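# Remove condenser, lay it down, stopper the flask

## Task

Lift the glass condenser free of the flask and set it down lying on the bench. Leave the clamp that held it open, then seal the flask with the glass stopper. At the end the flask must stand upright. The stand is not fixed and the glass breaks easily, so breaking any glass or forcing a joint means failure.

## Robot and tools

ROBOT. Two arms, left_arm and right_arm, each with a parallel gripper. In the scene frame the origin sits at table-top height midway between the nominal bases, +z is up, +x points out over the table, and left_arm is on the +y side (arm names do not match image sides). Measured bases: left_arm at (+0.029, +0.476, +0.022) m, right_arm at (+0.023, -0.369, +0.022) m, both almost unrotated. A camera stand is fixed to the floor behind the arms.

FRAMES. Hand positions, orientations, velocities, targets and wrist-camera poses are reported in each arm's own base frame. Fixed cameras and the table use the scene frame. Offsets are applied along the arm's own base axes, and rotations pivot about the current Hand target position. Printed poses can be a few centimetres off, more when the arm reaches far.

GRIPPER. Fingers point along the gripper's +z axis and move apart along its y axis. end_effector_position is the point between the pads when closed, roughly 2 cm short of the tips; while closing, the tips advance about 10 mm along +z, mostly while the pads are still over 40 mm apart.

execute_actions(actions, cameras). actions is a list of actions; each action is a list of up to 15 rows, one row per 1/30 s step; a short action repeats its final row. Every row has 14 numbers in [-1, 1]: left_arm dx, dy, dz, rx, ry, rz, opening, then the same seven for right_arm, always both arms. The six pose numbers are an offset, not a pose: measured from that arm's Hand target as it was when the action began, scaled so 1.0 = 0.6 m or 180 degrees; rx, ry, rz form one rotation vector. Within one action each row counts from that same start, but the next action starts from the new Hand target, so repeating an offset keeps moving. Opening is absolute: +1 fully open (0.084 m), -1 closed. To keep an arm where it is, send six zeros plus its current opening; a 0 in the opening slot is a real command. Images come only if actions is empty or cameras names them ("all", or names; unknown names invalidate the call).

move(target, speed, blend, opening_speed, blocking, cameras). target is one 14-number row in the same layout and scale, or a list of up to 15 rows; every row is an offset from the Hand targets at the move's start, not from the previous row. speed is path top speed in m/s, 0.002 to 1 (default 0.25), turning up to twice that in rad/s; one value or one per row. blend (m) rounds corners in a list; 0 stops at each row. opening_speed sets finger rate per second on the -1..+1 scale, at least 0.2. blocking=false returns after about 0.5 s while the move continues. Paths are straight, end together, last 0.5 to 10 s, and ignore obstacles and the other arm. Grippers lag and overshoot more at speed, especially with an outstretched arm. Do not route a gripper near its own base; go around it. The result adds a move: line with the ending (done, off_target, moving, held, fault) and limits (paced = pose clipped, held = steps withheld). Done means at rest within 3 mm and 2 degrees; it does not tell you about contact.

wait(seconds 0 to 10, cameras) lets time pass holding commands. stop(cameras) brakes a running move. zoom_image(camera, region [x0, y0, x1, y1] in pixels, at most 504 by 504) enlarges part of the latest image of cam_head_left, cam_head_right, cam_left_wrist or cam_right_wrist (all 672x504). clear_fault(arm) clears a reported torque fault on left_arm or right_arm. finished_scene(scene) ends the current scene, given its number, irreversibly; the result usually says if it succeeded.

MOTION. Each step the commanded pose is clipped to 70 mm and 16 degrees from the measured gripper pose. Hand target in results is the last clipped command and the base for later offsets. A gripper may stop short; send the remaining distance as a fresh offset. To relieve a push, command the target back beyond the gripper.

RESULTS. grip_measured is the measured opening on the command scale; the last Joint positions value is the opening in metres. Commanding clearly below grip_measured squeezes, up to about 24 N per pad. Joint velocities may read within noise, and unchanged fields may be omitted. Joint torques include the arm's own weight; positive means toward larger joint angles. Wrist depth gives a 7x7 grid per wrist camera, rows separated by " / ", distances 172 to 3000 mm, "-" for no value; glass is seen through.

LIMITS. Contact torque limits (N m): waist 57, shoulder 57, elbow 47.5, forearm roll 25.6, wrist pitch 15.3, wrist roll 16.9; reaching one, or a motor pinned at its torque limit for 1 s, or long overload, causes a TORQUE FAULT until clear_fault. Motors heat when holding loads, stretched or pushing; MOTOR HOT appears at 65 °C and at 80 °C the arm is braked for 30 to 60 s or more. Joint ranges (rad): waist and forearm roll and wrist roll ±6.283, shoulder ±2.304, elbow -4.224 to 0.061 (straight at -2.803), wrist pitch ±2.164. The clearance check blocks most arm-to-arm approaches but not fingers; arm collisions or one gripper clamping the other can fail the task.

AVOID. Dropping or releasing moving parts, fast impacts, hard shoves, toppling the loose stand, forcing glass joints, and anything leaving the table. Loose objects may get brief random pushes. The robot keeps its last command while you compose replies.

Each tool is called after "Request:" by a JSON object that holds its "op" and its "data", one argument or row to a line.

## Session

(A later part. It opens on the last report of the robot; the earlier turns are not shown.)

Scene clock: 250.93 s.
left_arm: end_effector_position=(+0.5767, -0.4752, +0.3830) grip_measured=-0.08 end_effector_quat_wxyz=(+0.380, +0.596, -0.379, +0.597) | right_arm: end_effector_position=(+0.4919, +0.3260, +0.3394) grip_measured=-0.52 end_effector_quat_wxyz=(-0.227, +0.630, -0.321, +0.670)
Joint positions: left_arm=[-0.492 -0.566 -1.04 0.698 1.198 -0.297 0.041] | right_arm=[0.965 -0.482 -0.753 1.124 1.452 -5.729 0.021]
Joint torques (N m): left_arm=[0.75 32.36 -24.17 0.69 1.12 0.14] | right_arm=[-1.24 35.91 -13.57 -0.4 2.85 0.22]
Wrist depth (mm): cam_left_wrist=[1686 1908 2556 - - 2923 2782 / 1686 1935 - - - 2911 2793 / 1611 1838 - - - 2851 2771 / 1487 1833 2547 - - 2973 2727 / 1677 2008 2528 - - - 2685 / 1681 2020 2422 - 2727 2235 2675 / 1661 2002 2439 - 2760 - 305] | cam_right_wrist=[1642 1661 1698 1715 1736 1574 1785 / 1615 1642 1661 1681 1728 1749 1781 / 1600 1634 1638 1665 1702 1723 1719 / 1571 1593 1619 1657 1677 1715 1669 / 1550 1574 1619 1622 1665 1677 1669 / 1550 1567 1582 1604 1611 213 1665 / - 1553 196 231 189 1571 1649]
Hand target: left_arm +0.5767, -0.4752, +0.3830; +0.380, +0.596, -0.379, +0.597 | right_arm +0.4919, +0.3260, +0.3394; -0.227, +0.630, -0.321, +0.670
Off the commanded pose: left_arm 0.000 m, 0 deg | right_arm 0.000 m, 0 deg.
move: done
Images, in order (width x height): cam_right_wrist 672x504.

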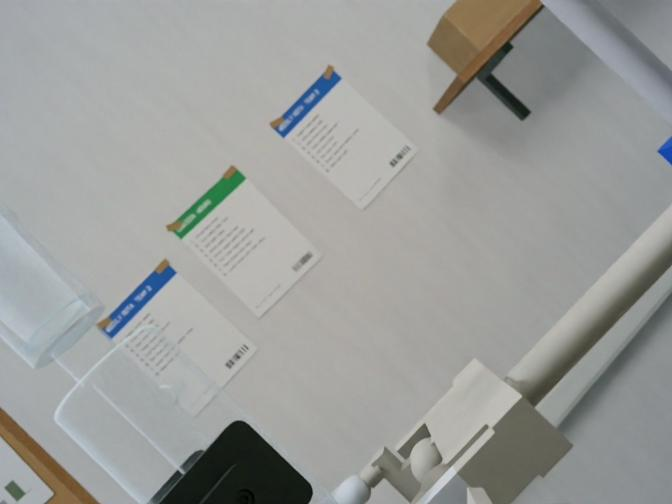

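Request:
{"op": "move", "data": {
  "target": [
    [0,0,0,0,0,0,-0.12,-0.1767,0.0257,0,0,0,0,-0.5],
    [0,0,0,0,0,0,-0.12,-0.1767,0.0257,0,0.94,-0.1371,0,-0.5]
  ],
  "speed": [0.2,0.6],
  "blend": [0,0],
  "cameras": ["cam_right_wrist"]
}}

Scene clock: 255.67 s.
left_arm: end_effector_position=(+0.5767, -0.4752, +0.3830) grip_measured=-0.08 end_effector_quat_wxyz=(+0.380, +0.596, -0.379, +0.597) | right_arm: end_effector_position=(+0.3859, +0.3414, +0.3394) grip_measured=-0.52 end_effector_quat_wxyz=(+0.685, +0.271, +0.653, +0.173)
Joint positions: left_arm=[-0.492 -0.566 -1.04 0.698 1.198 -0.297 0.041] | right_arm=[1.206 -0.422 -0.653 1.357 1.521 -2.727 0.021]
Joint torques (N m): left_arm=[-3.24 30.15 -23.48 0.11 1.79 0.06] | right_arm=[-1.09 28.3 -10.57 -1.31 3 0.4]
Wrist depth (mm): cam_left_wrist=[1690 1951 2457 - - 2923 2839 / 1698 1919 - - - 2874 2839 / 1611 1847 - - - 2899 2805 / 1480 1823 2528 - - 2923 2727 / 1661 2026 2510 - - 2986 2749 / 1661 2026 2414 - 2782 2257 2706 / 1649 2002 2519 - 2771 - 305] | cam_right_wrist=[342 302 380 1702 1677 1649 1611 / 649 340 324 1702 1694 1669 1626 / 776 294 1767 1745 1711 1669 1665 / 1847 1818 1776 1758 1719 1690 - / 1842 1813 1799 1772 1728 290 269 / 1867 1842 1809 1767 297 305 266 / 1893 1847 1813 1790 1758 309 1706]
Hand target: left_arm +0.5767, -0.4752, +0.3830; +0.380, +0.596, -0.379, +0.597 | right_arm +0.3859, +0.3414, +0.3394; +0.685, +0.271, +0.653, +0.173
Off the commanded pose: left_arm 0.000 m, 0 deg | right_arm 0.000 m, 0 deg.
move: done
Images, in order (width x height): cam_right_wrist 672x504.

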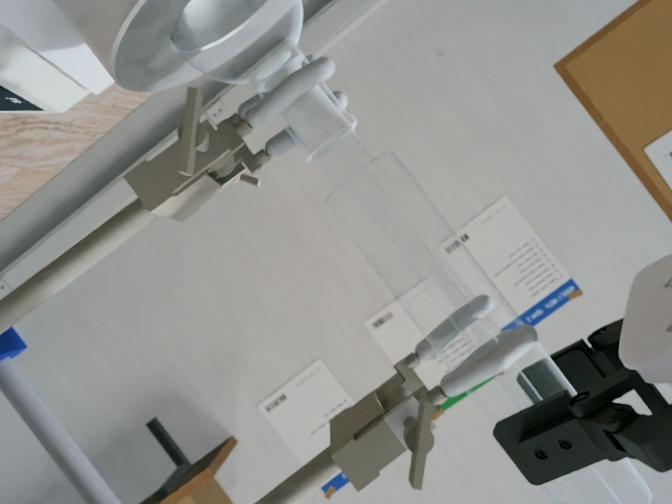

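Request:
{"op": "zoom_image", "data": {
  "camera": "cam_right_wrist",
  "region": [310, 280, 560, 504]
}}

Scaled by 2.016 from the camera's 672x504 image, which has a finer 960x720 frame.

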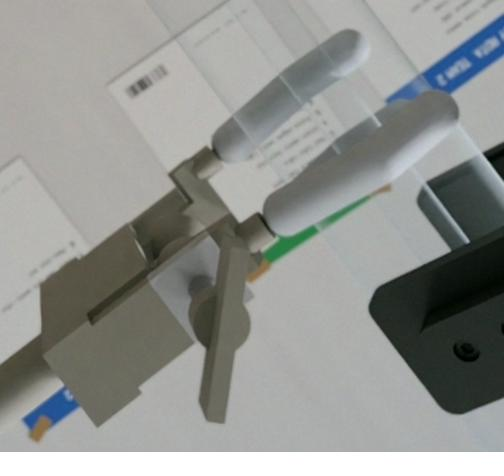

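Request:
{"op": "execute_actions", "data": {
  "actions": []
}}

Scene clock: 261.67 s.
left_arm: end_effector_position=(+0.5767, -0.4752, +0.3830) grip_measured=-0.08 end_effector_quat_wxyz=(+0.380, +0.596, -0.379, +0.597) | right_arm: end_effector_position=(+0.3859, +0.3414, +0.3394) grip_measured=-0.52 end_effector_quat_wxyz=(+0.685, +0.271, +0.653, +0.173)
Joint positions: left_arm=[-0.492 -0.566 -1.04 0.698 1.198 -0.297 0.041] | right_arm=[1.206 -0.422 -0.653 1.357 1.521 -2.727 0.021]
Joint velocities: within noise
Joint torques (N m): left_arm=[-4.29 31.28 -24.12 0.4 1.99 0.11] | right_arm=[-1.99 28 -10.61 -1.8 2.91 0.11]
Motor temperatures (°C): left_arm=[25 28 33 27 30 29] | right_arm=[26 27 31 28 32 32]
Wrist depth (mm): cam_left_wrist=[1673 1951 2556 - - 2960 2839 / 1686 1946 - - - 2923 2805 / 1615 1833 - - - 2899 2771 / 1493 1823 2528 - - - 2727 / 1677 2008 2501 - - - 2738 / 1673 2032 2389 - 2717 2249 2664 / 1665 2014 2556 - 2749 - 305] | cam_right_wrist=[343 302 380 1706 1694 1661 1622 / 649 340 325 1711 1686 1665 1626 / 775 294 1772 1741 1706 1686 1661 / 1842 1795 1776 1749 1728 1694 - / 1838 1823 1785 1776 1732 290 269 / 1847 1842 1809 1781 297 305 266 / 1903 1852 1809 1785 1781 309 1706]
Hand target: left_arm +0.5767, -0.4752, +0.3830; +0.380, +0.596, -0.379, +0.597 | right_arm +0.3859, +0.3414, +0.3394; +0.685, +0.271, +0.653, +0.173
Tool commands: left_gripper/opening=-0.12 right_gripper/opening=-0.5
Off the commanded pose: left_arm 0.000 m, 0 deg | right_arm 0.000 m, 0 deg.

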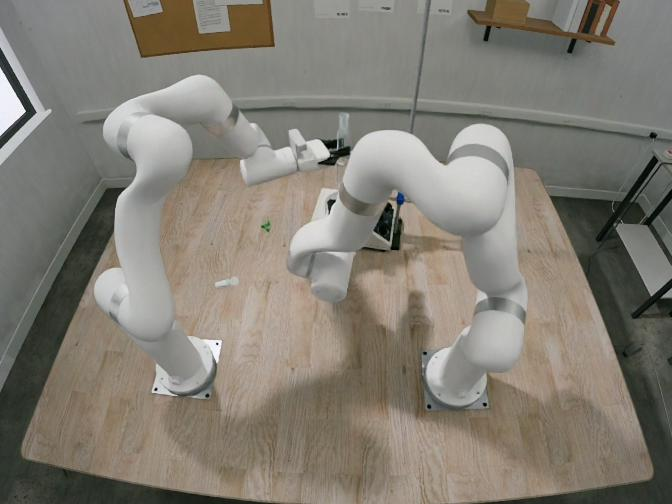

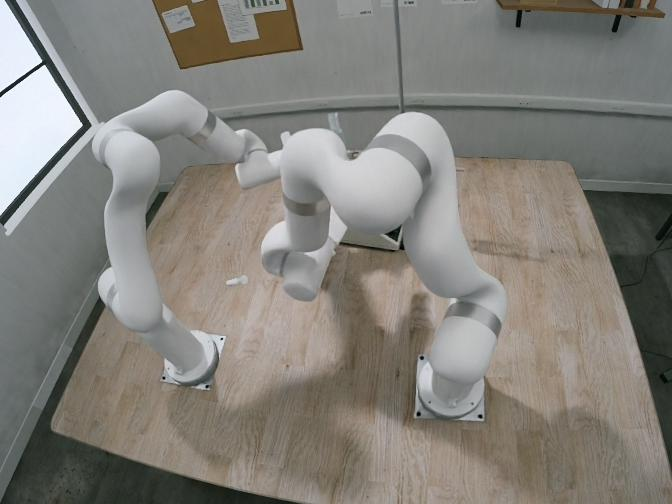

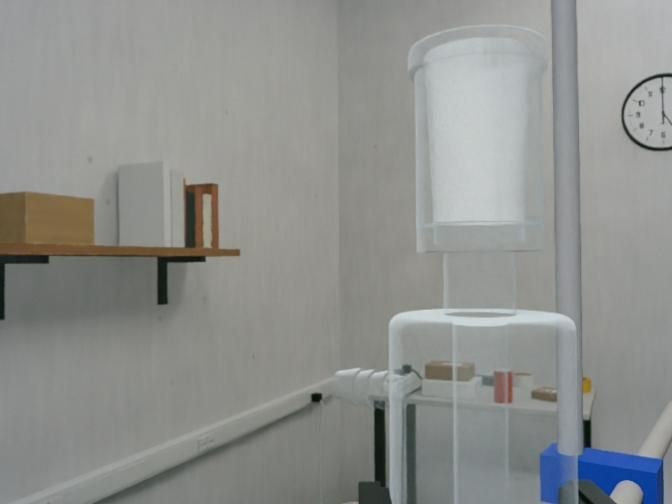

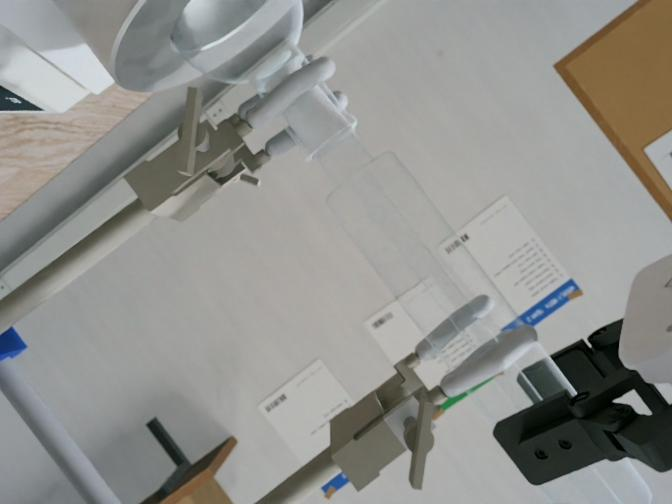

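Request:
{"op": "move", "data": {
  "target": [
    [0,0,0,0,0,0,-0.12,0,0,0,0.5096,-0.0743,0,-0.5],
    [0,0,0,0,0,0,-0.12,0,0,0,-0.9599,0.14,0,-0.5]
  ],
  "speed": 0.6,
  "cameras": ["cam_right_wrist"]
}}

Scene clock: 266.37 s.
left_arm: end_effector_position=(+0.5767, -0.4752, +0.3830) grip_measured=-0.08 end_effector_quat_wxyz=(+0.380, +0.596, -0.379, +0.597) | right_arm: end_effector_position=(+0.3859, +0.3414, +0.3394) grip_measured=-0.52 end_effector_quat_wxyz=(-0.206, +0.640, -0.301, +0.677)
Joint positions: left_arm=[-0.492 -0.566 -1.04 0.698 1.198 -0.297 0.041] | right_arm=[1.206 -0.422 -0.653 1.355 1.521 0.51 0.021]
Joint torques (N m): left_arm=[-3.46 30.26 -23.94 0.21 1.74 0.18] | right_arm=[-1.63 29.58 -10.52 -1.67 3.03 0.27]
Wrist depth (mm): cam_left_wrist=[1686 1974 2538 - - 2986 2805 / 1711 1903 - - - 2851 2828 / 1611 1838 - - - 2839 2760 / 1487 1833 2519 - - 2986 2738 / 1681 2020 2483 - - 2948 2717 / 1715 1985 2439 - 2738 2302 2706 / 1669 2008 2501 - 2782 - 305] | cam_right_wrist=[1754 1763 1799 1833 1842 1681 1919 / 1723 1749 1785 1799 1833 1852 1882 / 1702 1732 1749 1767 1823 - 320 / 1698 1690 1732 1763 1785 1823 355 / 1645 1686 1719 1736 1767 1790 1781 / 1645 1669 301 339 1736 1763 1795 / - 255 271 1698 1706 1749 1767]
Hand target: left_arm +0.5767, -0.4752, +0.3830; +0.380, +0.596, -0.379, +0.597 | right_arm +0.3859, +0.3414, +0.3394; -0.206, +0.640, -0.301, +0.677
Off the commanded pose: left_arm 0.000 m, 0 deg | right_arm 0.000 m, 0 deg.
move: done
Images, in order (width x height): cam_right_wrist 672x504.

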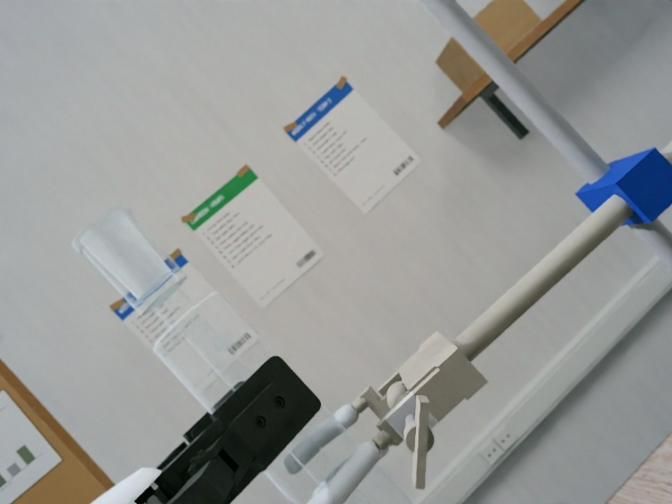

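Request:
{"op": "zoom_image", "data": {
  "camera": "cam_right_wrist",
  "region": [250, 310, 500, 504]
}}

Scaled by 2.016 from the camera's 672x504 image, which has a finer 960x720 frame.

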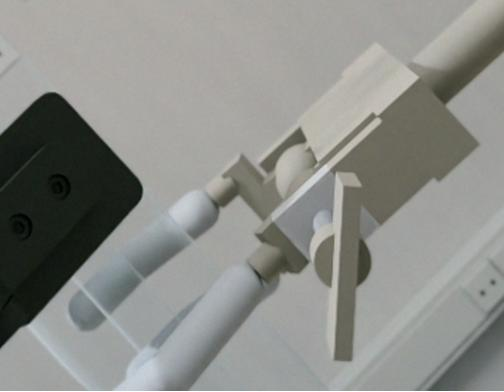

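Request:
{"op": "move", "data": {
  "target": [
    [0,0,0,0,0,0,-0.12,0.1332,-0.0194,0,0,0,0,-0.5],
    [0,0,0,0,0,0,-0.12,0.1798,-0.0262,0,0,0,0,-0.5],
    [0,0,0,0,0,0,-0.12,0.1798,-0.0262,0,0,0,0,-1]
  ],
  "speed": [0.15,0.05,0.05],
  "blend": [0.01,0,0],
  "opening_speed": 0.3,
  "cameras": ["cam_right_wrist"]
}}

Scene clock: 270.33 s.
left_arm: end_effector_position=(+0.5767, -0.4752, +0.3830) grip_measured=-0.08 end_effector_quat_wxyz=(+0.380, +0.596, -0.379, +0.597) | right_arm: end_effector_position=(+0.4938, +0.3257, +0.3394) grip_measured=-0.93 end_effector_quat_wxyz=(-0.206, +0.640, -0.301, +0.677)
Joint positions: left_arm=[-0.492 -0.566 -1.04 0.698 1.198 -0.297 0.041] | right_arm=[0.961 -0.483 -0.755 1.12 1.45 0.491 0.003]
Joint torques (N m): left_arm=[-2.72 30.39 -24.09 -1.02 1.75 0.2] | right_arm=[-2.11 33.03 -10.68 0.66 1.34 -0.11]
Wrist depth (mm): cam_left_wrist=[1686 1957 2547 - - 2886 2793 / 1665 1940 - - - 2839 2805 / 1638 1828 - - - 2874 2899 / 1480 1852 2519 - - 2948 2738 / 1673 2008 2501 - - 2999 2816 / 1673 2020 2448 - 2771 2242 2717 / 1665 2014 2510 - 2760 - 305] | cam_right_wrist=[1622 1665 1698 1711 1732 1578 1795 / 1615 1645 1665 1673 1719 1741 1781 / 1589 1611 1642 1669 1694 1719 - / 215 1600 1619 1653 1681 1711 1732 / 1546 1585 1611 1630 1657 1681 1649 / 1543 1567 1593 1607 1626 211 1673 / - 1536 189 229 198 183 1673]
Hand target: left_arm +0.5767, -0.4752, +0.3830; +0.380, +0.596, -0.379, +0.597 | right_arm +0.4938, +0.3257, +0.3394; -0.206, +0.640, -0.301, +0.677
Off the commanded pose: left_arm 0.000 m, 0 deg | right_arm 0.000 m, 0 deg.
move: done
Images, in order (width x height): cam_right_wrist 672x504.

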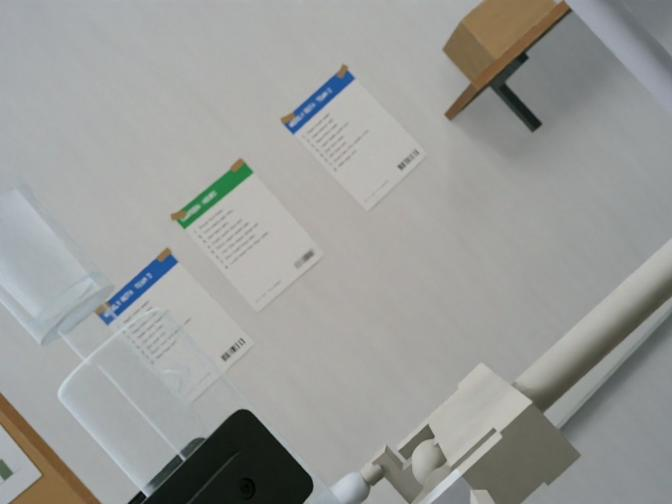

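Request:
{"op": "move", "data": {
  "target": [0,0,0,0,0,0,-0.12,0,0,0,-0.3298,0.0481,0,-1],
  "speed": 0.3
}}

Request:
{"op": "move", "data": {
  "target": [0,0,0,0,0,0,-0.12,0,0,0,-0.3298,0.0481,0,-1],
  "speed": 0.3
}}

Scene clock: 272.87 s.
left_arm: end_effector_position=(+0.5767, -0.4752, +0.3830) grip_measured=-0.08 end_effector_quat_wxyz=(+0.380, +0.596, -0.379, +0.597) | right_arm: end_effector_position=(+0.4938, +0.3257, +0.3394) grip_measured=-0.93 end_effector_quat_wxyz=(+0.160, +0.705, +0.059, +0.689)
Joint positions: left_arm=[-0.492 -0.566 -1.04 0.698 1.198 -0.297 0.041] | right_arm=[0.961 -0.483 -0.755 1.121 1.45 -0.557 0.003]
Joint torques (N m): left_arm=[1.83 29.54 -23.73 -0.68 1.72 0.15] | right_arm=[2.1 38.95 -13.8 1.11 1.15 -0.19]
Wrist depth (mm): cam_left_wrist=[1706 1924 2556 - - 2828 2828 / 1686 1930 - - - 2923 2793 / 1611 1852 - - - 2839 2874 / 1465 1828 2501 - - - 2771 / 1673 2032 2519 - - 2923 2706 / 1698 2014 2381 - 2664 2279 2727 / 1669 2002 2483 - 2782 - 305] | cam_right_wrist=[1513 1557 - 1615 1653 1677 1749 / 1503 1557 1585 1630 1669 1698 1723 / - 1567 1593 1630 1665 1694 1749 / - - - 1626 1661 1719 1736 / - - - 181 1669 1711 1653 / 1557 1585 1607 1626 1673 1723 1754 / 1539 - 177 185 201 1711 1763]
Hand target: left_arm +0.5767, -0.4752, +0.3830; +0.380, +0.596, -0.379, +0.597 | right_arm +0.4938, +0.3257, +0.3394; +0.160, +0.705, +0.059, +0.689
Off the commanded pose: left_arm 0.000 m, 0 deg | right_arm 0.000 m, 0 deg.
move: done

Scene clock: 275.10 s.
left_arm: end_effector_position=(+0.5767, -0.4752, +0.3830) grip_measured=-0.08 end_effector_quat_wxyz=(+0.380, +0.596, -0.379, +0.597) | right_arm: end_effector_position=(+0.4938, +0.3257, +0.3394) grip_measured=-0.93 end_effector_quat_wxyz=(+0.483, +0.581, +0.404, +0.516)
Joint positions: left_arm=[-0.492 -0.566 -1.04 0.698 1.198 -0.297 0.041] | right_arm=[0.962 -0.483 -0.755 1.121 1.449 -1.604 0.003]
Joint torques (N m): left_arm=[3.05 28.38 -23.3 -0.11 1.57 0.28] | right_arm=[1.19 39.97 -13.66 0.95 0.27 -0.17]
Wrist depth (mm): cam_left_wrist=[1694 1962 2547 - - 2874 2760 / 1694 1924 - - - 2886 2793 / 1626 1857 - - - 2911 2782 / 1483 1847 2483 - - 2999 2760 / 1673 2014 2474 - - 2935 2816 / 1665 2020 2389 - 2685 2286 2654 / 1657 2014 2492 - 2675 - 305] | cam_right_wrist=[1487 1546 - - - - - / 1539 1567 - - - - - / 1585 1585 1615 - 1615 - 1634 / 1604 1604 1622 - 1634 - - / 1619 1574 1642 1630 238 185 1669 / 1642 1645 1661 1686 232 1706 1711 / 696 1677 - 1706 1698 1723 1728]
Hand target: left_arm +0.5767, -0.4752, +0.3830; +0.380, +0.596, -0.379, +0.597 | right_arm +0.4938, +0.3257, +0.3394; +0.483, +0.581, +0.404, +0.516
Off the commanded pose: left_arm 0.000 m, 0 deg | right_arm 0.000 m, 0 deg.
move: done

Request:
{"op": "move", "data": {
  "target": [0,0,0,0,0,0,-0.12,0,0,0,-0.6597,0.0962,0,-1],
  "speed": 0.3
}}

Request:
{"op": "move", "data": {
  "target": [0,0,0,0,0,0,-0.12,0,0,0,-0.6597,0.0962,0,-1],
  "speed": 0.3,
  "cameras": ["cam_right_wrist"]
}}

Scene clock: 279.47 s.
left_arm: end_effector_position=(+0.5767, -0.4752, +0.3830) grip_measured=-0.08 end_effector_quat_wxyz=(+0.380, +0.596, -0.379, +0.597) | right_arm: end_effector_position=(+0.4938, +0.3257, +0.3394) grip_measured=-0.93 end_effector_quat_wxyz=(+0.689, -0.059, +0.705, -0.160)
Joint positions: left_arm=[-0.492 -0.566 -1.04 0.698 1.198 -0.297 0.041] | right_arm=[0.962 -0.483 -0.756 1.122 1.451 -3.698 0.003]
Joint torques (N m): left_arm=[2.72 29.06 -23.65 0.18 1.81 0.08] | right_arm=[-4.39 35.57 -11.81 3.89 -0.26 -0.29]
Wrist depth (mm): cam_left_wrist=[1681 1940 2501 - - 2886 2828 / 1698 1951 - - - 2816 2805 / 1619 1857 - - - 2911 2760 / 1493 1838 2556 - - 2960 2760 / 1681 2026 2528 - - 2935 2771 / 1706 2020 2397 - 2696 2286 2771 / 1686 2014 2448 - 2749 - 305] | cam_right_wrist=[1790 1732 1677 - - 208 199 / 1767 1745 1706 1673 1626 271 231 / 1741 1719 1698 1669 1619 1600 1571 / 1546 1728 1681 1653 1611 1593 1557 / 253 1706 1665 1661 1607 1571 1546 / 209 212 1657 1626 1593 1571 1536 / 1719 - - 183 198 1546 1526]
Hand target: left_arm +0.5767, -0.4752, +0.3830; +0.380, +0.596, -0.379, +0.597 | right_arm +0.4938, +0.3257, +0.3394; +0.689, -0.059, +0.705, -0.160
Off the commanded pose: left_arm 0.000 m, 0 deg | right_arm 0.000 m, 0 deg.
move: done

Scene clock: 283.47 s.
left_arm: end_effector_position=(+0.5767, -0.4752, +0.3830) grip_measured=-0.08 end_effector_quat_wxyz=(+0.380, +0.596, -0.379, +0.597) | right_arm: end_effector_position=(+0.4938, +0.3257, +0.3394) grip_measured=-0.93 end_effector_quat_wxyz=(-0.206, +0.640, -0.301, +0.677)
Joint positions: left_arm=[-0.492 -0.566 -1.04 0.698 1.198 -0.297 0.041] | right_arm=[0.961 -0.483 -0.755 1.12 1.45 -5.792 0.003]
Joint torques (N m): left_arm=[2.68 28.14 -23.72 0.15 1.75 0.14] | right_arm=[-5.53 37.35 -12.14 4.04 0.15 -0.32]
Wrist depth (mm): cam_left_wrist=[1669 1919 2510 - - 2828 2816 / 1686 1940 - - - 2886 2805 / 1642 1852 - - - 2874 2851 / 1477 1813 2519 - - 2986 2805 / 1681 2026 2519 - - 2923 2771 / 1653 2014 2397 - 2793 2257 2717 / 1653 1991 2519 - 2782 - 306] | cam_right_wrist=[1638 1657 1673 1706 1728 1567 1790 / 1626 1634 1669 1686 1728 1728 1776 / 1585 1619 1645 1677 1706 1732 - / 214 1600 1607 1649 1677 1715 1719 / 1557 1574 1604 1630 1661 1690 1657 / 1539 1557 1571 1604 1630 212 1686 / - 1543 190 231 190 184 1665]
Hand target: left_arm +0.5767, -0.4752, +0.3830; +0.380, +0.596, -0.379, +0.597 | right_arm +0.4938, +0.3257, +0.3394; -0.206, +0.640, -0.301, +0.677
Off the commanded pose: left_arm 0.000 m, 0 deg | right_arm 0.000 m, 0 deg.
move: done
Images, in order (width x height): cam_right_wrist 672x504.

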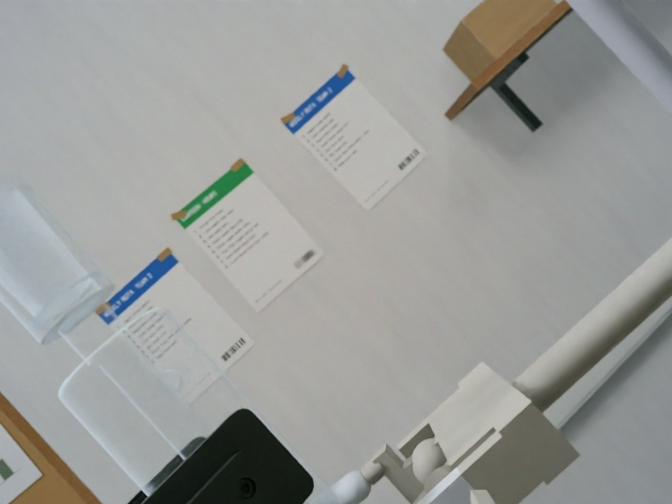

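Request:
{"op": "move", "data": {
  "target": [
    [0,0,0,0,0,0,-0.12,0,0,0,0,0,0,-0.5],
    [0,0,0,0,0,0,-0.12,-0.1798,0.0262,0,0,0,0,-0.5]
  ],
  "speed": [0.1,0.2],
  "cameras": ["cam_right_wrist"]
}}

Request:
{"op": "zoom_image", "data": {
  "camera": "cam_right_wrist",
  "region": [250, 310, 500, 504]
}}

Scene clock: 285.43 s.
left_arm: end_effector_position=(+0.5767, -0.4752, +0.3830) grip_measured=-0.08 end_effector_quat_wxyz=(+0.380, +0.596, -0.379, +0.597) | right_arm: end_effector_position=(+0.3859, +0.3414, +0.3394) grip_measured=-0.52 end_effector_quat_wxyz=(-0.206, +0.640, -0.301, +0.677)
Joint positions: left_arm=[-0.492 -0.566 -1.04 0.698 1.198 -0.297 0.041] | right_arm=[1.206 -0.422 -0.653 1.355 1.521 -5.773 0.021]
Joint torques (N m): left_arm=[0.1 30.12 -23.6 -0.91 1.09 0.02] | right_arm=[1.64 37.44 -10.24 -0.55 2.89 0.03]
Wrist depth (mm): cam_left_wrist=[1690 1930 2547 - - 2851 2816 / 1665 1930 - - - 2874 2816 / 1619 1867 - - - 2899 2874 / 1474 1838 2528 - - 2948 2805 / 1690 2020 2483 - - 2973 2749 / 1677 1996 2364 - 2760 2242 2717 / 1661 2020 2510 - 2793 - 305] | cam_right_wrist=[1732 1772 1799 1823 1852 1690 1924 / 1732 1741 1772 1799 1833 1852 1888 / 1702 1728 1758 1763 1818 - 320 / 1690 1715 1732 1772 1790 1804 355 / 1665 1677 1706 1749 1785 1804 1785 / 1638 1673 301 340 1711 1767 1804 / - 255 271 1686 1715 1763 1767]
Hand target: left_arm +0.5767, -0.4752, +0.3830; +0.380, +0.596, -0.379, +0.597 | right_arm +0.3859, +0.3414, +0.3394; -0.206, +0.640, -0.301, +0.677
Off the commanded pose: left_arm 0.000 m, 0 deg | right_arm 0.000 m, 0 deg.
move: done
Images, in order (width x height): cam_right_wrist 672x504.

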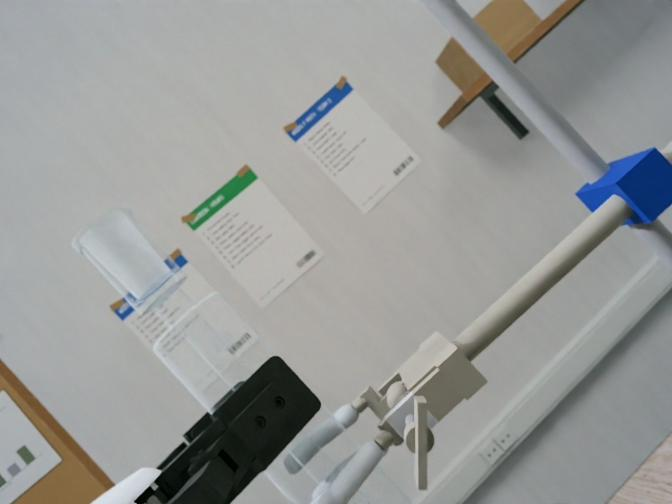

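Scaled by 2.016 from the camera's 672x504 image, which has a finer 960x720 frame.

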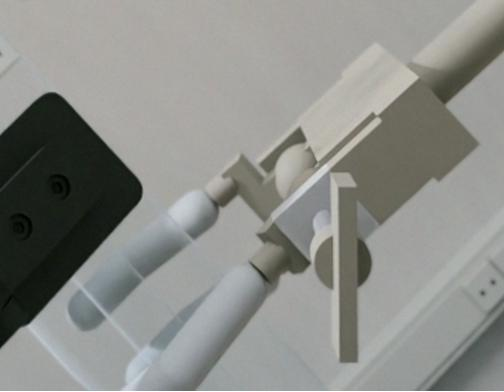

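Request:
{"op": "move", "data": {
  "target": [
    [0,0,0,0,0,0,-0.12,-0.0825,0.012,0,0.8246,-0.1203,0,-0.5],
    [0,0,0,0,0,0,-0.12,-0.1649,0.0241,0,-0.3298,0.0481,0,-0.5]
  ],
  "speed": [0.6,0.6],
  "cameras": ["cam_right_wrist"]
}}

Scene clock: 293.53 s.
left_arm: end_effector_position=(+0.5767, -0.4752, +0.3830) grip_measured=-0.08 end_effector_quat_wxyz=(+0.380, +0.596, -0.379, +0.597) | right_arm: end_effector_position=(+0.2870, +0.3559, +0.3394) grip_measured=-0.52 end_effector_quat_wxyz=(+0.160, +0.705, +0.059, +0.689)
Joint positions: left_arm=[-0.492 -0.566 -1.04 0.698 1.198 -0.297 0.041] | right_arm=[1.456 -0.406 -0.627 1.6 1.577 -0.532 0.021]
Joint torques (N m): left_arm=[-1.01 28.66 -22.34 -0.86 1.08 0.12] | right_arm=[3.9 26.78 -9.96 -1.66 2.91 0.34]
Wrist depth (mm): cam_left_wrist=[1706 1914 2519 - - 2899 2793 / 1702 1940 - - - 2899 2805 / 1622 1842 - - - 2911 2816 / 1509 1852 2538 - - 2948 2727 / 1686 2020 2474 - - 2911 2749 / 1673 1991 2372 - 2727 2249 2706 / 1665 1991 2483 - 2727 - 305] | cam_right_wrist=[1702 1763 1785 1833 1867 1898 1946 / 1711 1781 1818 1842 1882 1908 1962 / 294 319 1804 1842 1877 1946 1968 / 306 313 334 1838 1893 1919 1974 / 1745 1795 1809 448 1914 1919 1867 / 1741 1804 1828 1838 1888 1935 1996 / 1767 1790 1785 1852 1898 1957 448]
Hand target: left_arm +0.5767, -0.4752, +0.3830; +0.380, +0.596, -0.379, +0.597 | right_arm +0.2870, +0.3559, +0.3394; +0.160, +0.705, +0.059, +0.689
Off the commanded pose: left_arm 0.000 m, 0 deg | right_arm 0.000 m, 0 deg.
move: done
Images, in order (width x height): cam_right_wrist 672x504.

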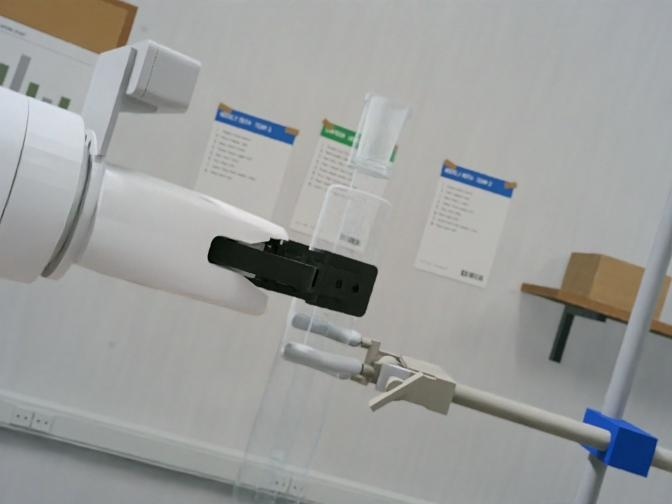

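Request:
{"op": "move", "data": {
  "target": [0,0,0,0,0,0,-0.35,0,0,0,0,0,0,-0.5],
  "opening_speed": 0.2,
  "cameras": ["cam_left_wrist"]
}}

Scene clock: 295.73 s.
left_arm: end_effector_position=(+0.5767, -0.4752, +0.3830) grip_measured=-0.08 end_effector_quat_wxyz=(+0.380, +0.596, -0.379, +0.597) | right_arm: end_effector_position=(+0.2870, +0.3559, +0.3394) grip_measured=-0.52 end_effector_quat_wxyz=(+0.160, +0.705, +0.059, +0.689)
Joint positions: left_arm=[-0.492 -0.566 -1.04 0.698 1.198 -0.297 0.041] | right_arm=[1.456 -0.406 -0.627 1.6 1.577 -0.532 0.021]
Joint torques (N m): left_arm=[-0.53 29.32 -22.94 -0.45 1.11 0.07] | right_arm=[3.11 27.95 -10.58 -1.81 2.92 0.13]
Wrist depth (mm): cam_left_wrist=[1715 1919 2501 - - 2874 2828 / 1681 1924 - - - 2899 2760 / 1615 1852 - - - 2851 2828 / 1471 1813 2465 - - 2973 2717 / 1669 2044 2519 - - 2999 2793 / 1673 2044 2397 - 2738 2235 2706 / 1686 2026 2474 - 2706 - 305] | cam_right_wrist=[1715 1763 1799 1833 1867 1924 1940 / 1715 1754 1799 1823 1877 1914 1957 / 293 319 1809 1842 1877 1930 1968 / 307 312 334 1862 1882 1924 1962 / 1741 1767 1795 447 1908 1935 1852 / 1741 1795 1842 1867 1888 1935 1985 / 1763 1772 1772 1847 1908 1951 448]
Hand target: left_arm +0.5767, -0.4752, +0.3830; +0.380, +0.596, -0.379, +0.597 | right_arm +0.2870, +0.3559, +0.3394; +0.160, +0.705, +0.059, +0.689
Off the commanded pose: left_arm 0.000 m, 0 deg | right_arm 0.000 m, 0 deg.
move: done
Images, in order (width x height): cam_left_wrist 672x504.

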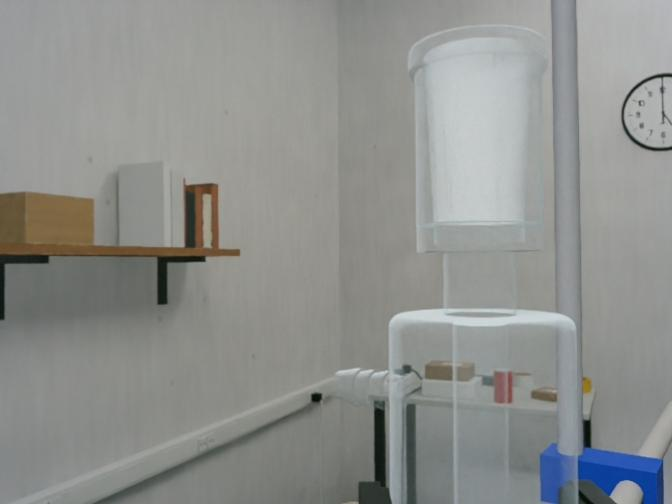

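Request:
{"op": "move", "data": {
  "target": [0,0,0.005,0,0,0,-0.35,0,0,0,0,0,0,-0.5],
  "speed": 0.01,
  "cameras": ["cam_left_wrist","cam_right_wrist"]
}}

Scene clock: 297.83 s.
left_arm: end_effector_position=(+0.5767, -0.4752, +0.3860) grip_measured=-0.08 end_effector_quat_wxyz=(+0.380, +0.596, -0.379, +0.597) | right_arm: end_effector_position=(+0.2870, +0.3559, +0.3394) grip_measured=-0.52 end_effector_quat_wxyz=(+0.160, +0.705, +0.059, +0.689)
Joint positions: left_arm=[-0.492 -0.561 -1.04 0.699 1.194 -0.301 0.041] | right_arm=[1.456 -0.406 -0.627 1.6 1.577 -0.532 0.021]
Joint torques (N m): left_arm=[0.44 37.35 -26.21 0.2 1.17 -0.35] | right_arm=[2.09 28.12 -9.87 -1.68 2.98 0.14]
Wrist depth (mm): cam_left_wrist=[1711 1940 2538 - - 2886 2805 / 1686 1908 - - - 2886 2793 / 1607 1847 - - - 2874 2760 / 1465 1828 2483 - - 2935 2782 / 1677 2044 2528 - - 2999 2760 / 1677 2014 2414 - 2771 2257 2717 / 1665 2020 2501 - 2727 2886 306] | cam_right_wrist=[1702 1767 1785 1833 1877 1898 1951 / 316 1767 1790 1847 1882 1930 1962 / 293 318 1823 1838 1898 1940 1968 / 304 314 333 1833 1893 1919 1974 / 1749 1785 1799 448 1903 1919 1867 / 1745 1781 1828 1842 1877 1919 1991 / 1763 1776 1785 1862 1924 1951 448]
Hand target: left_arm +0.5767, -0.4752, +0.3860; +0.380, +0.596, -0.379, +0.597 | right_arm +0.2870, +0.3559, +0.3394; +0.160, +0.705, +0.059, +0.689
Off the commanded pose: left_arm 0.000 m, 0 deg | right_arm 0.000 m, 0 deg.
move: done
Images, in order (width x height): cam_left_wrist 672x504, cam_right_wrist 672x504.

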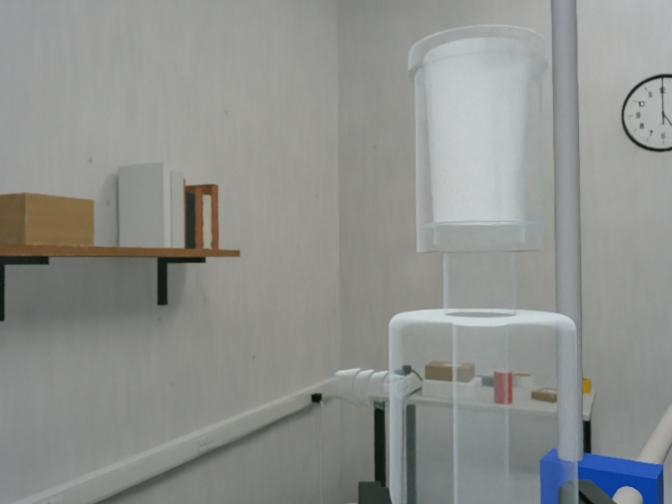

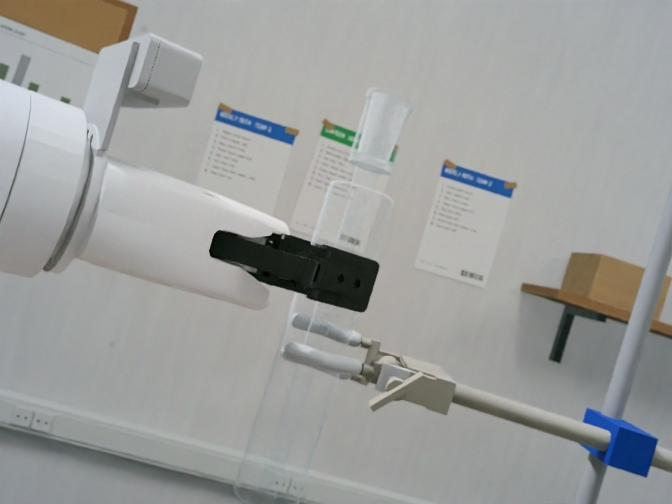

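Request:
{"op": "move", "data": {
  "target": [0,0,0.015,0,0,0,-0.35,0,0,0,0,0,0,-0.5],
  "speed": 0.015,
  "cameras": ["cam_left_wrist","cam_right_wrist"]
}}

Scene clock: 298.97 s.
left_arm: end_effector_position=(+0.5767, -0.4752, +0.3950) grip_measured=-0.08 end_effector_quat_wxyz=(+0.380, +0.596, -0.379, +0.597) | right_arm: end_effector_position=(+0.2870, +0.3559, +0.3394) grip_measured=-0.52 end_effector_quat_wxyz=(+0.160, +0.705, +0.059, +0.689)
Joint positions: left_arm=[-0.492 -0.545 -1.041 0.703 1.181 -0.313 0.041] | right_arm=[1.456 -0.406 -0.627 1.6 1.577 -0.532 0.021]
Joint torques (N m): left_arm=[-0.43 37.09 -26.23 -0.03 1.16 -0.29] | right_arm=[2.61 26.94 -10.03 -2.21 2.94 0.13]
Wrist depth (mm): cam_left_wrist=[1723 1908 2501 - - 2886 2782 / 1698 1930 - - - 2863 2828 / 1619 1847 - - - 2874 2805 / 1503 1813 2501 - - - 2793 / 1681 2050 2501 - - 2935 2749 / 1661 1985 2389 - 2717 2595 2717 / 1665 1985 2492 - - - 348] | cam_right_wrist=[1698 1767 1804 1833 1882 1919 1946 / 299 1754 1804 1842 1867 1919 1951 / 293 311 348 1847 1898 1919 1957 / 313 314 334 402 1882 1940 1968 / 1745 1776 1818 1838 1903 1914 1842 / 1732 1772 1813 1857 1893 1940 1996 / 1776 1772 1776 1862 1908 1957 448]
Hand target: left_arm +0.5767, -0.4752, +0.3950; +0.380, +0.596, -0.379, +0.597 | right_arm +0.2870, +0.3559, +0.3394; +0.160, +0.705, +0.059, +0.689
Off the commanded pose: left_arm 0.000 m, 0 deg | right_arm 0.000 m, 0 deg.
move: done
Images, in order (width x height): cam_left_wrist 672x504, cam_right_wrist 672x504.

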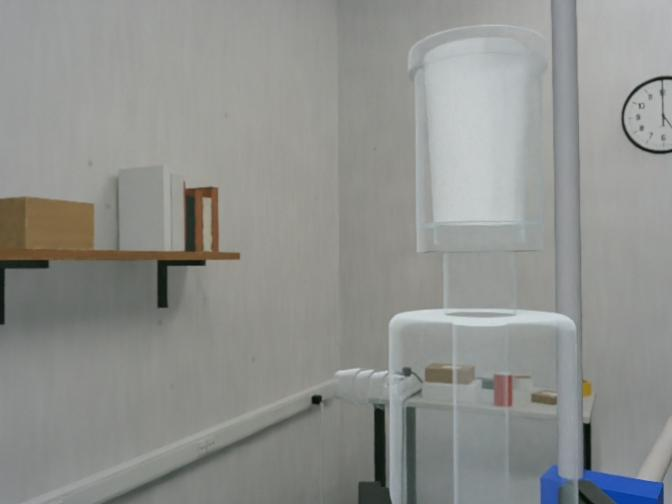

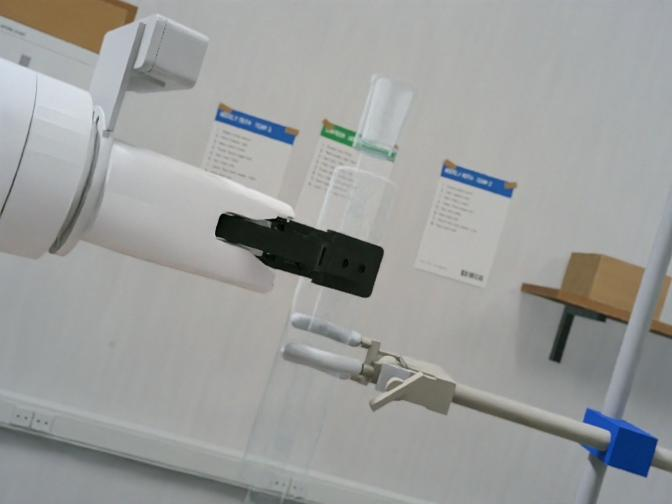

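Request:
{"op": "move", "data": {
  "target": [0,0,0.0467,0,0,0,-0.35,0,0,-0.1667,0,0,0,-0.5],
  "speed": 0.05,
  "cameras": ["cam_left_wrist","cam_right_wrist"]
}}

Scene clock: 301.90 s.
left_arm: end_effector_position=(+0.5767, -0.4752, +0.4230) grip_measured=-0.08 end_effector_quat_wxyz=(+0.380, +0.596, -0.379, +0.597) | right_arm: end_effector_position=(+0.2870, +0.3559, +0.2394) grip_measured=-0.52 end_effector_quat_wxyz=(+0.160, +0.705, +0.059, +0.689)
Joint positions: left_arm=[-0.492 -0.497 -1.048 0.719 1.139 -0.352 0.041] | right_arm=[1.456 -0.683 -0.677 1.6 1.57 -0.306 0.021]
Joint torques (N m): left_arm=[-3.49 33.64 -25.98 0.25 1.1 -0.27] | right_arm=[1.66 33.29 -9.48 0.33 1.7 0.39]
Wrist depth (mm): cam_left_wrist=[1673 1951 2510 - - 2874 2839 / 1690 1930 - - - 2973 2760 / 1626 1857 - - - 2899 2793 / 1440 1847 2547 - - 2960 2760 / 1715 2014 2510 - - 2948 2782 / 1665 2002 2414 - 2749 2538 2727 / 1681 1957 2501 - - 2986 2074] | cam_right_wrist=[1694 1741 358 345 1867 1908 1940 / 1719 1781 1813 1838 1877 1919 1946 / 1732 1767 1809 1828 1867 1924 1957 / 1736 1785 1833 1842 1882 1903 1772 / 1741 1781 1818 1862 1893 1930 1968 / 1745 1767 1799 1842 1893 1940 1996 / 759 1772 457 466 420 1935 1991]
Hand target: left_arm +0.5767, -0.4752, +0.4230; +0.380, +0.596, -0.379, +0.597 | right_arm +0.2870, +0.3559, +0.2394; +0.160, +0.705, +0.059, +0.689
Off the commanded pose: left_arm 0.000 m, 0 deg | right_arm 0.000 m, 0 deg.
move: done
Images, in order (width x height): cam_left_wrist 672x504, cam_right_wrist 672x504.

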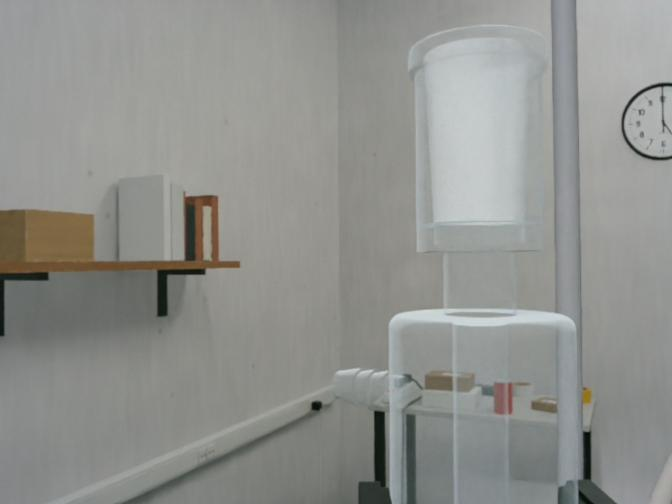

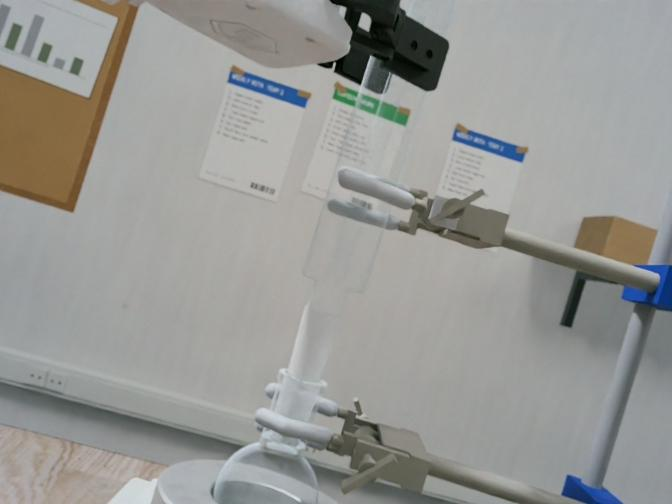

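Request:
{"op": "zoom_image", "data": {
  "camera": "cam_right_wrist",
  "region": [210, 150, 470, 410]
}}

Request:
{"op": "zoom_image", "data": {
  "camera": "cam_right_wrist",
  "region": [210, 300, 410, 500]
}}

Scaled by 1.938 from the camera's 672x504 image, which has a finer 960x720 frame.

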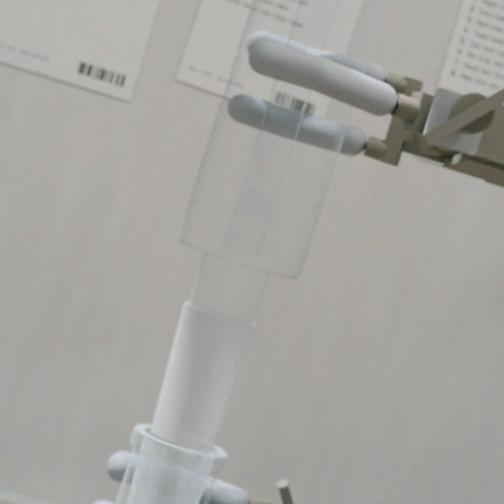

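Scaled by 2.520 from the camera's 672x504 image, which has a finer 960x720 frame.

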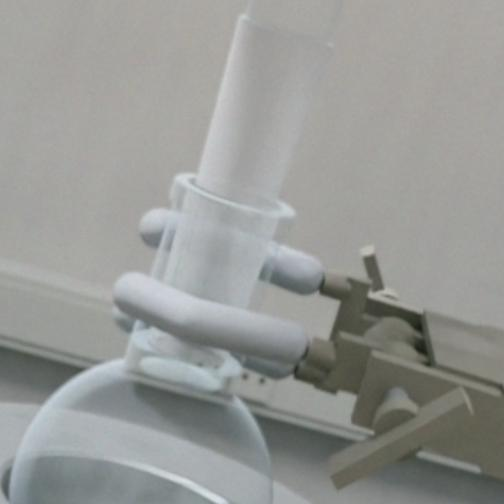

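Request:
{"op": "move", "data": {
  "target": [0,0,0.02,0,0,0,-0.35,0,0,0,0,0,0,-0.5],
  "speed": 0.04,
  "cameras": ["cam_right_wrist"]
}}

Request:
{"op": "zoom_image", "data": {
  "camera": "cam_right_wrist",
  "region": [210, 150, 470, 410]
}}

Request:
{"op": "zoom_image", "data": {
  "camera": "cam_right_wrist",
  "region": [210, 300, 410, 500]
}}

Scene clock: 304.80 s.
left_arm: end_effector_position=(+0.5767, -0.4752, +0.4350) grip_measured=-0.08 end_effector_quat_wxyz=(+0.380, +0.596, -0.379, +0.597) | right_arm: end_effector_position=(+0.2870, +0.3559, +0.2394) grip_measured=-0.52 end_effector_quat_wxyz=(+0.160, +0.705, +0.059, +0.689)
Joint positions: left_arm=[-0.492 -0.478 -1.053 0.726 1.122 -0.37 0.041] | right_arm=[1.456 -0.683 -0.677 1.6 1.57 -0.306 0.021]
Joint torques (N m): left_arm=[-4.2 33.62 -26.59 0.26 0.98 -0.4] | right_arm=[-1.47 31.33 -9.02 -0.2 2.55 0.19]
Wrist depth (mm): cam_left_wrist=[1673 1940 2519 - - 2863 2793 / 1694 1974 - - - 2828 2738 / 1665 1842 - - - 2911 2782 / 1431 1813 2492 - - 2923 2793 / 1649 2050 2492 - - 2960 2760 / 1690 2008 2465 - - 2519 2749 / 1673 1957 2474 - - - 2727] | cam_right_wrist=[1723 1749 406 371 446 1908 1940 / 1728 1776 1799 1847 1877 1919 1957 / 1754 1772 1790 1818 1872 1940 1974 / 1736 1781 1828 1857 1903 1930 1763 / 1741 1795 1804 1872 1898 1930 1962 / 1749 1781 1799 1862 1893 1924 2002 / 758 1795 457 467 421 1935 2002]
Hand target: left_arm +0.5767, -0.4752, +0.4350; +0.380, +0.596, -0.379, +0.597 | right_arm +0.2870, +0.3559, +0.2394; +0.160, +0.705, +0.059, +0.689
Off the commanded pose: left_arm 0.000 m, 0 deg | right_arm 0.000 m, 0 deg.
move: done
Images, in order (width x height): cam_right_wrist 672x504.

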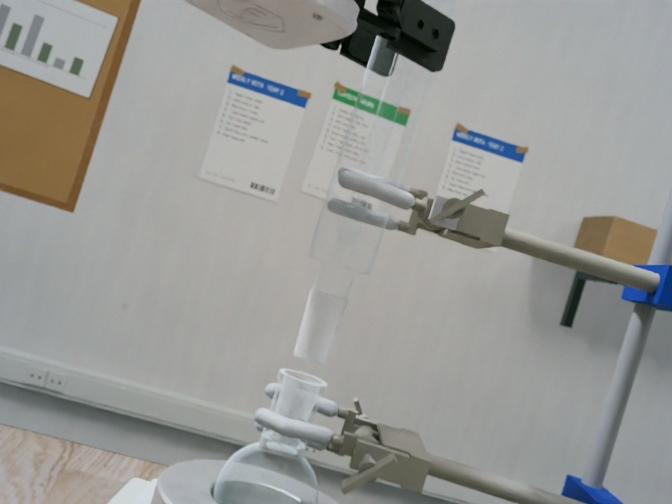

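Scaled by 1.938 from the camera's 672x504 image, which has a finer 960x720 frame.

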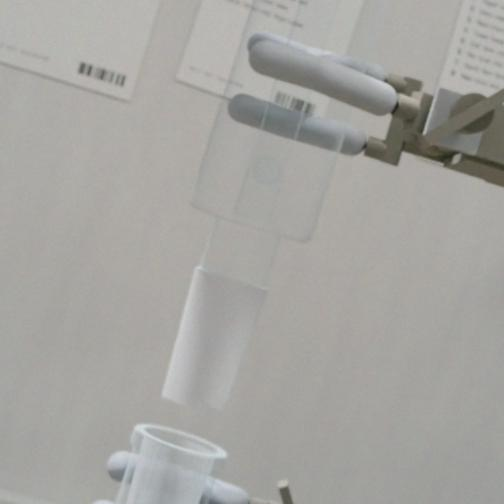

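Scaled by 2.520 from the camera's 672x504 image, which has a finer 960x720 frame.

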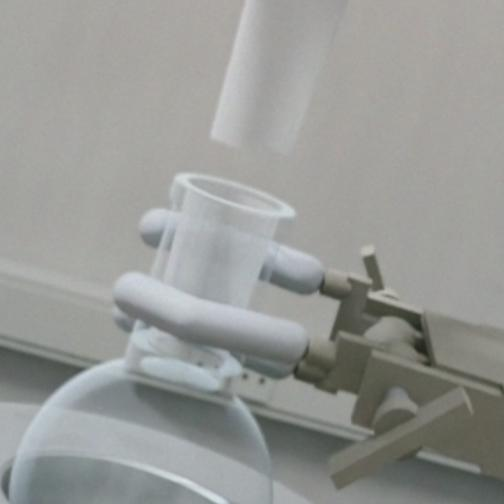

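Request:
{"op": "move", "data": {
  "target": [
    [0,0,-0.005,0,0,0,-0.35,0,0,0,0,0,0,-0.5],
    [0.0096,0.066,-0.005,0,0,0,-0.35,0,0,0,0,0,0,-0.5]
  ],
  "speed": 0.04,
  "cameras": ["cam_right_wrist"]
}}

Scene clock: 307.37 s.
left_arm: end_effector_position=(+0.5825, -0.4356, +0.4320) grip_measured=-0.08 end_effector_quat_wxyz=(+0.380, +0.596, -0.379, +0.597) | right_arm: end_effector_position=(+0.2870, +0.3559, +0.2394) grip_measured=-0.52 end_effector_quat_wxyz=(+0.160, +0.705, +0.059, +0.689)
Joint positions: left_arm=[-0.42 -0.457 -1.014 0.794 1.161 -0.386 0.041] | right_arm=[1.456 -0.683 -0.677 1.6 1.57 -0.306 0.021]
Joint torques (N m): left_arm=[2.71 33.11 -19.64 0.33 2.49 -0.46] | right_arm=[0.32 33.61 -9.45 -0.44 2.61 -0.01]
Wrist depth (mm): cam_left_wrist=[1681 1951 2547 - - - 2771 / 1681 1919 - - - - 2793 / 1681 1946 - - - - 2793 / 1458 1818 2510 - - - 2738 / 1653 2014 2501 - - 2999 2706 / 1686 1996 2439 - 2634 2973 2782 / 1657 1935 2397 - - - 2165] | cam_right_wrist=[1702 1772 435 438 1877 1930 1940 / 1711 1781 1790 1847 1882 1908 1962 / 1723 1763 1804 1813 1888 1930 1957 / 1741 1776 1804 1847 1888 1919 1767 / 1754 1781 1809 1857 1914 1935 1962 / 1745 1767 1823 1847 1903 1930 1996 / 758 1781 457 465 419 1946 1991]
Hand target: left_arm +0.5825, -0.4356, +0.4320; +0.380, +0.596, -0.379, +0.597 | right_arm +0.2870, +0.3559, +0.2394; +0.160, +0.705, +0.059, +0.689
Off the commanded pose: left_arm 0.000 m, 0 deg | right_arm 0.000 m, 0 deg.
move: done
Images, in order (width x height): cam_right_wrist 672x504.

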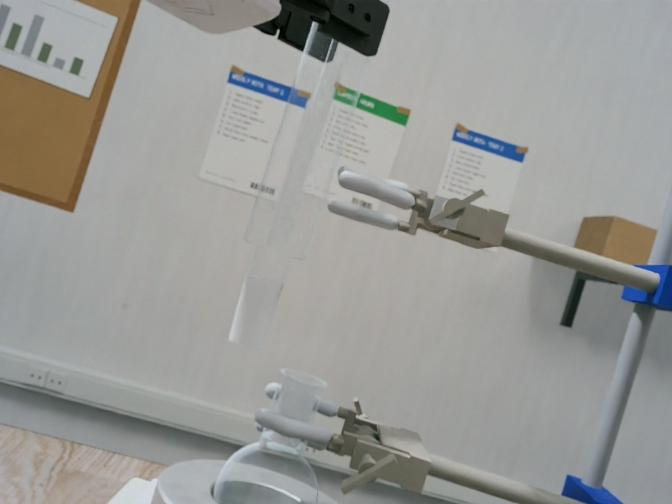

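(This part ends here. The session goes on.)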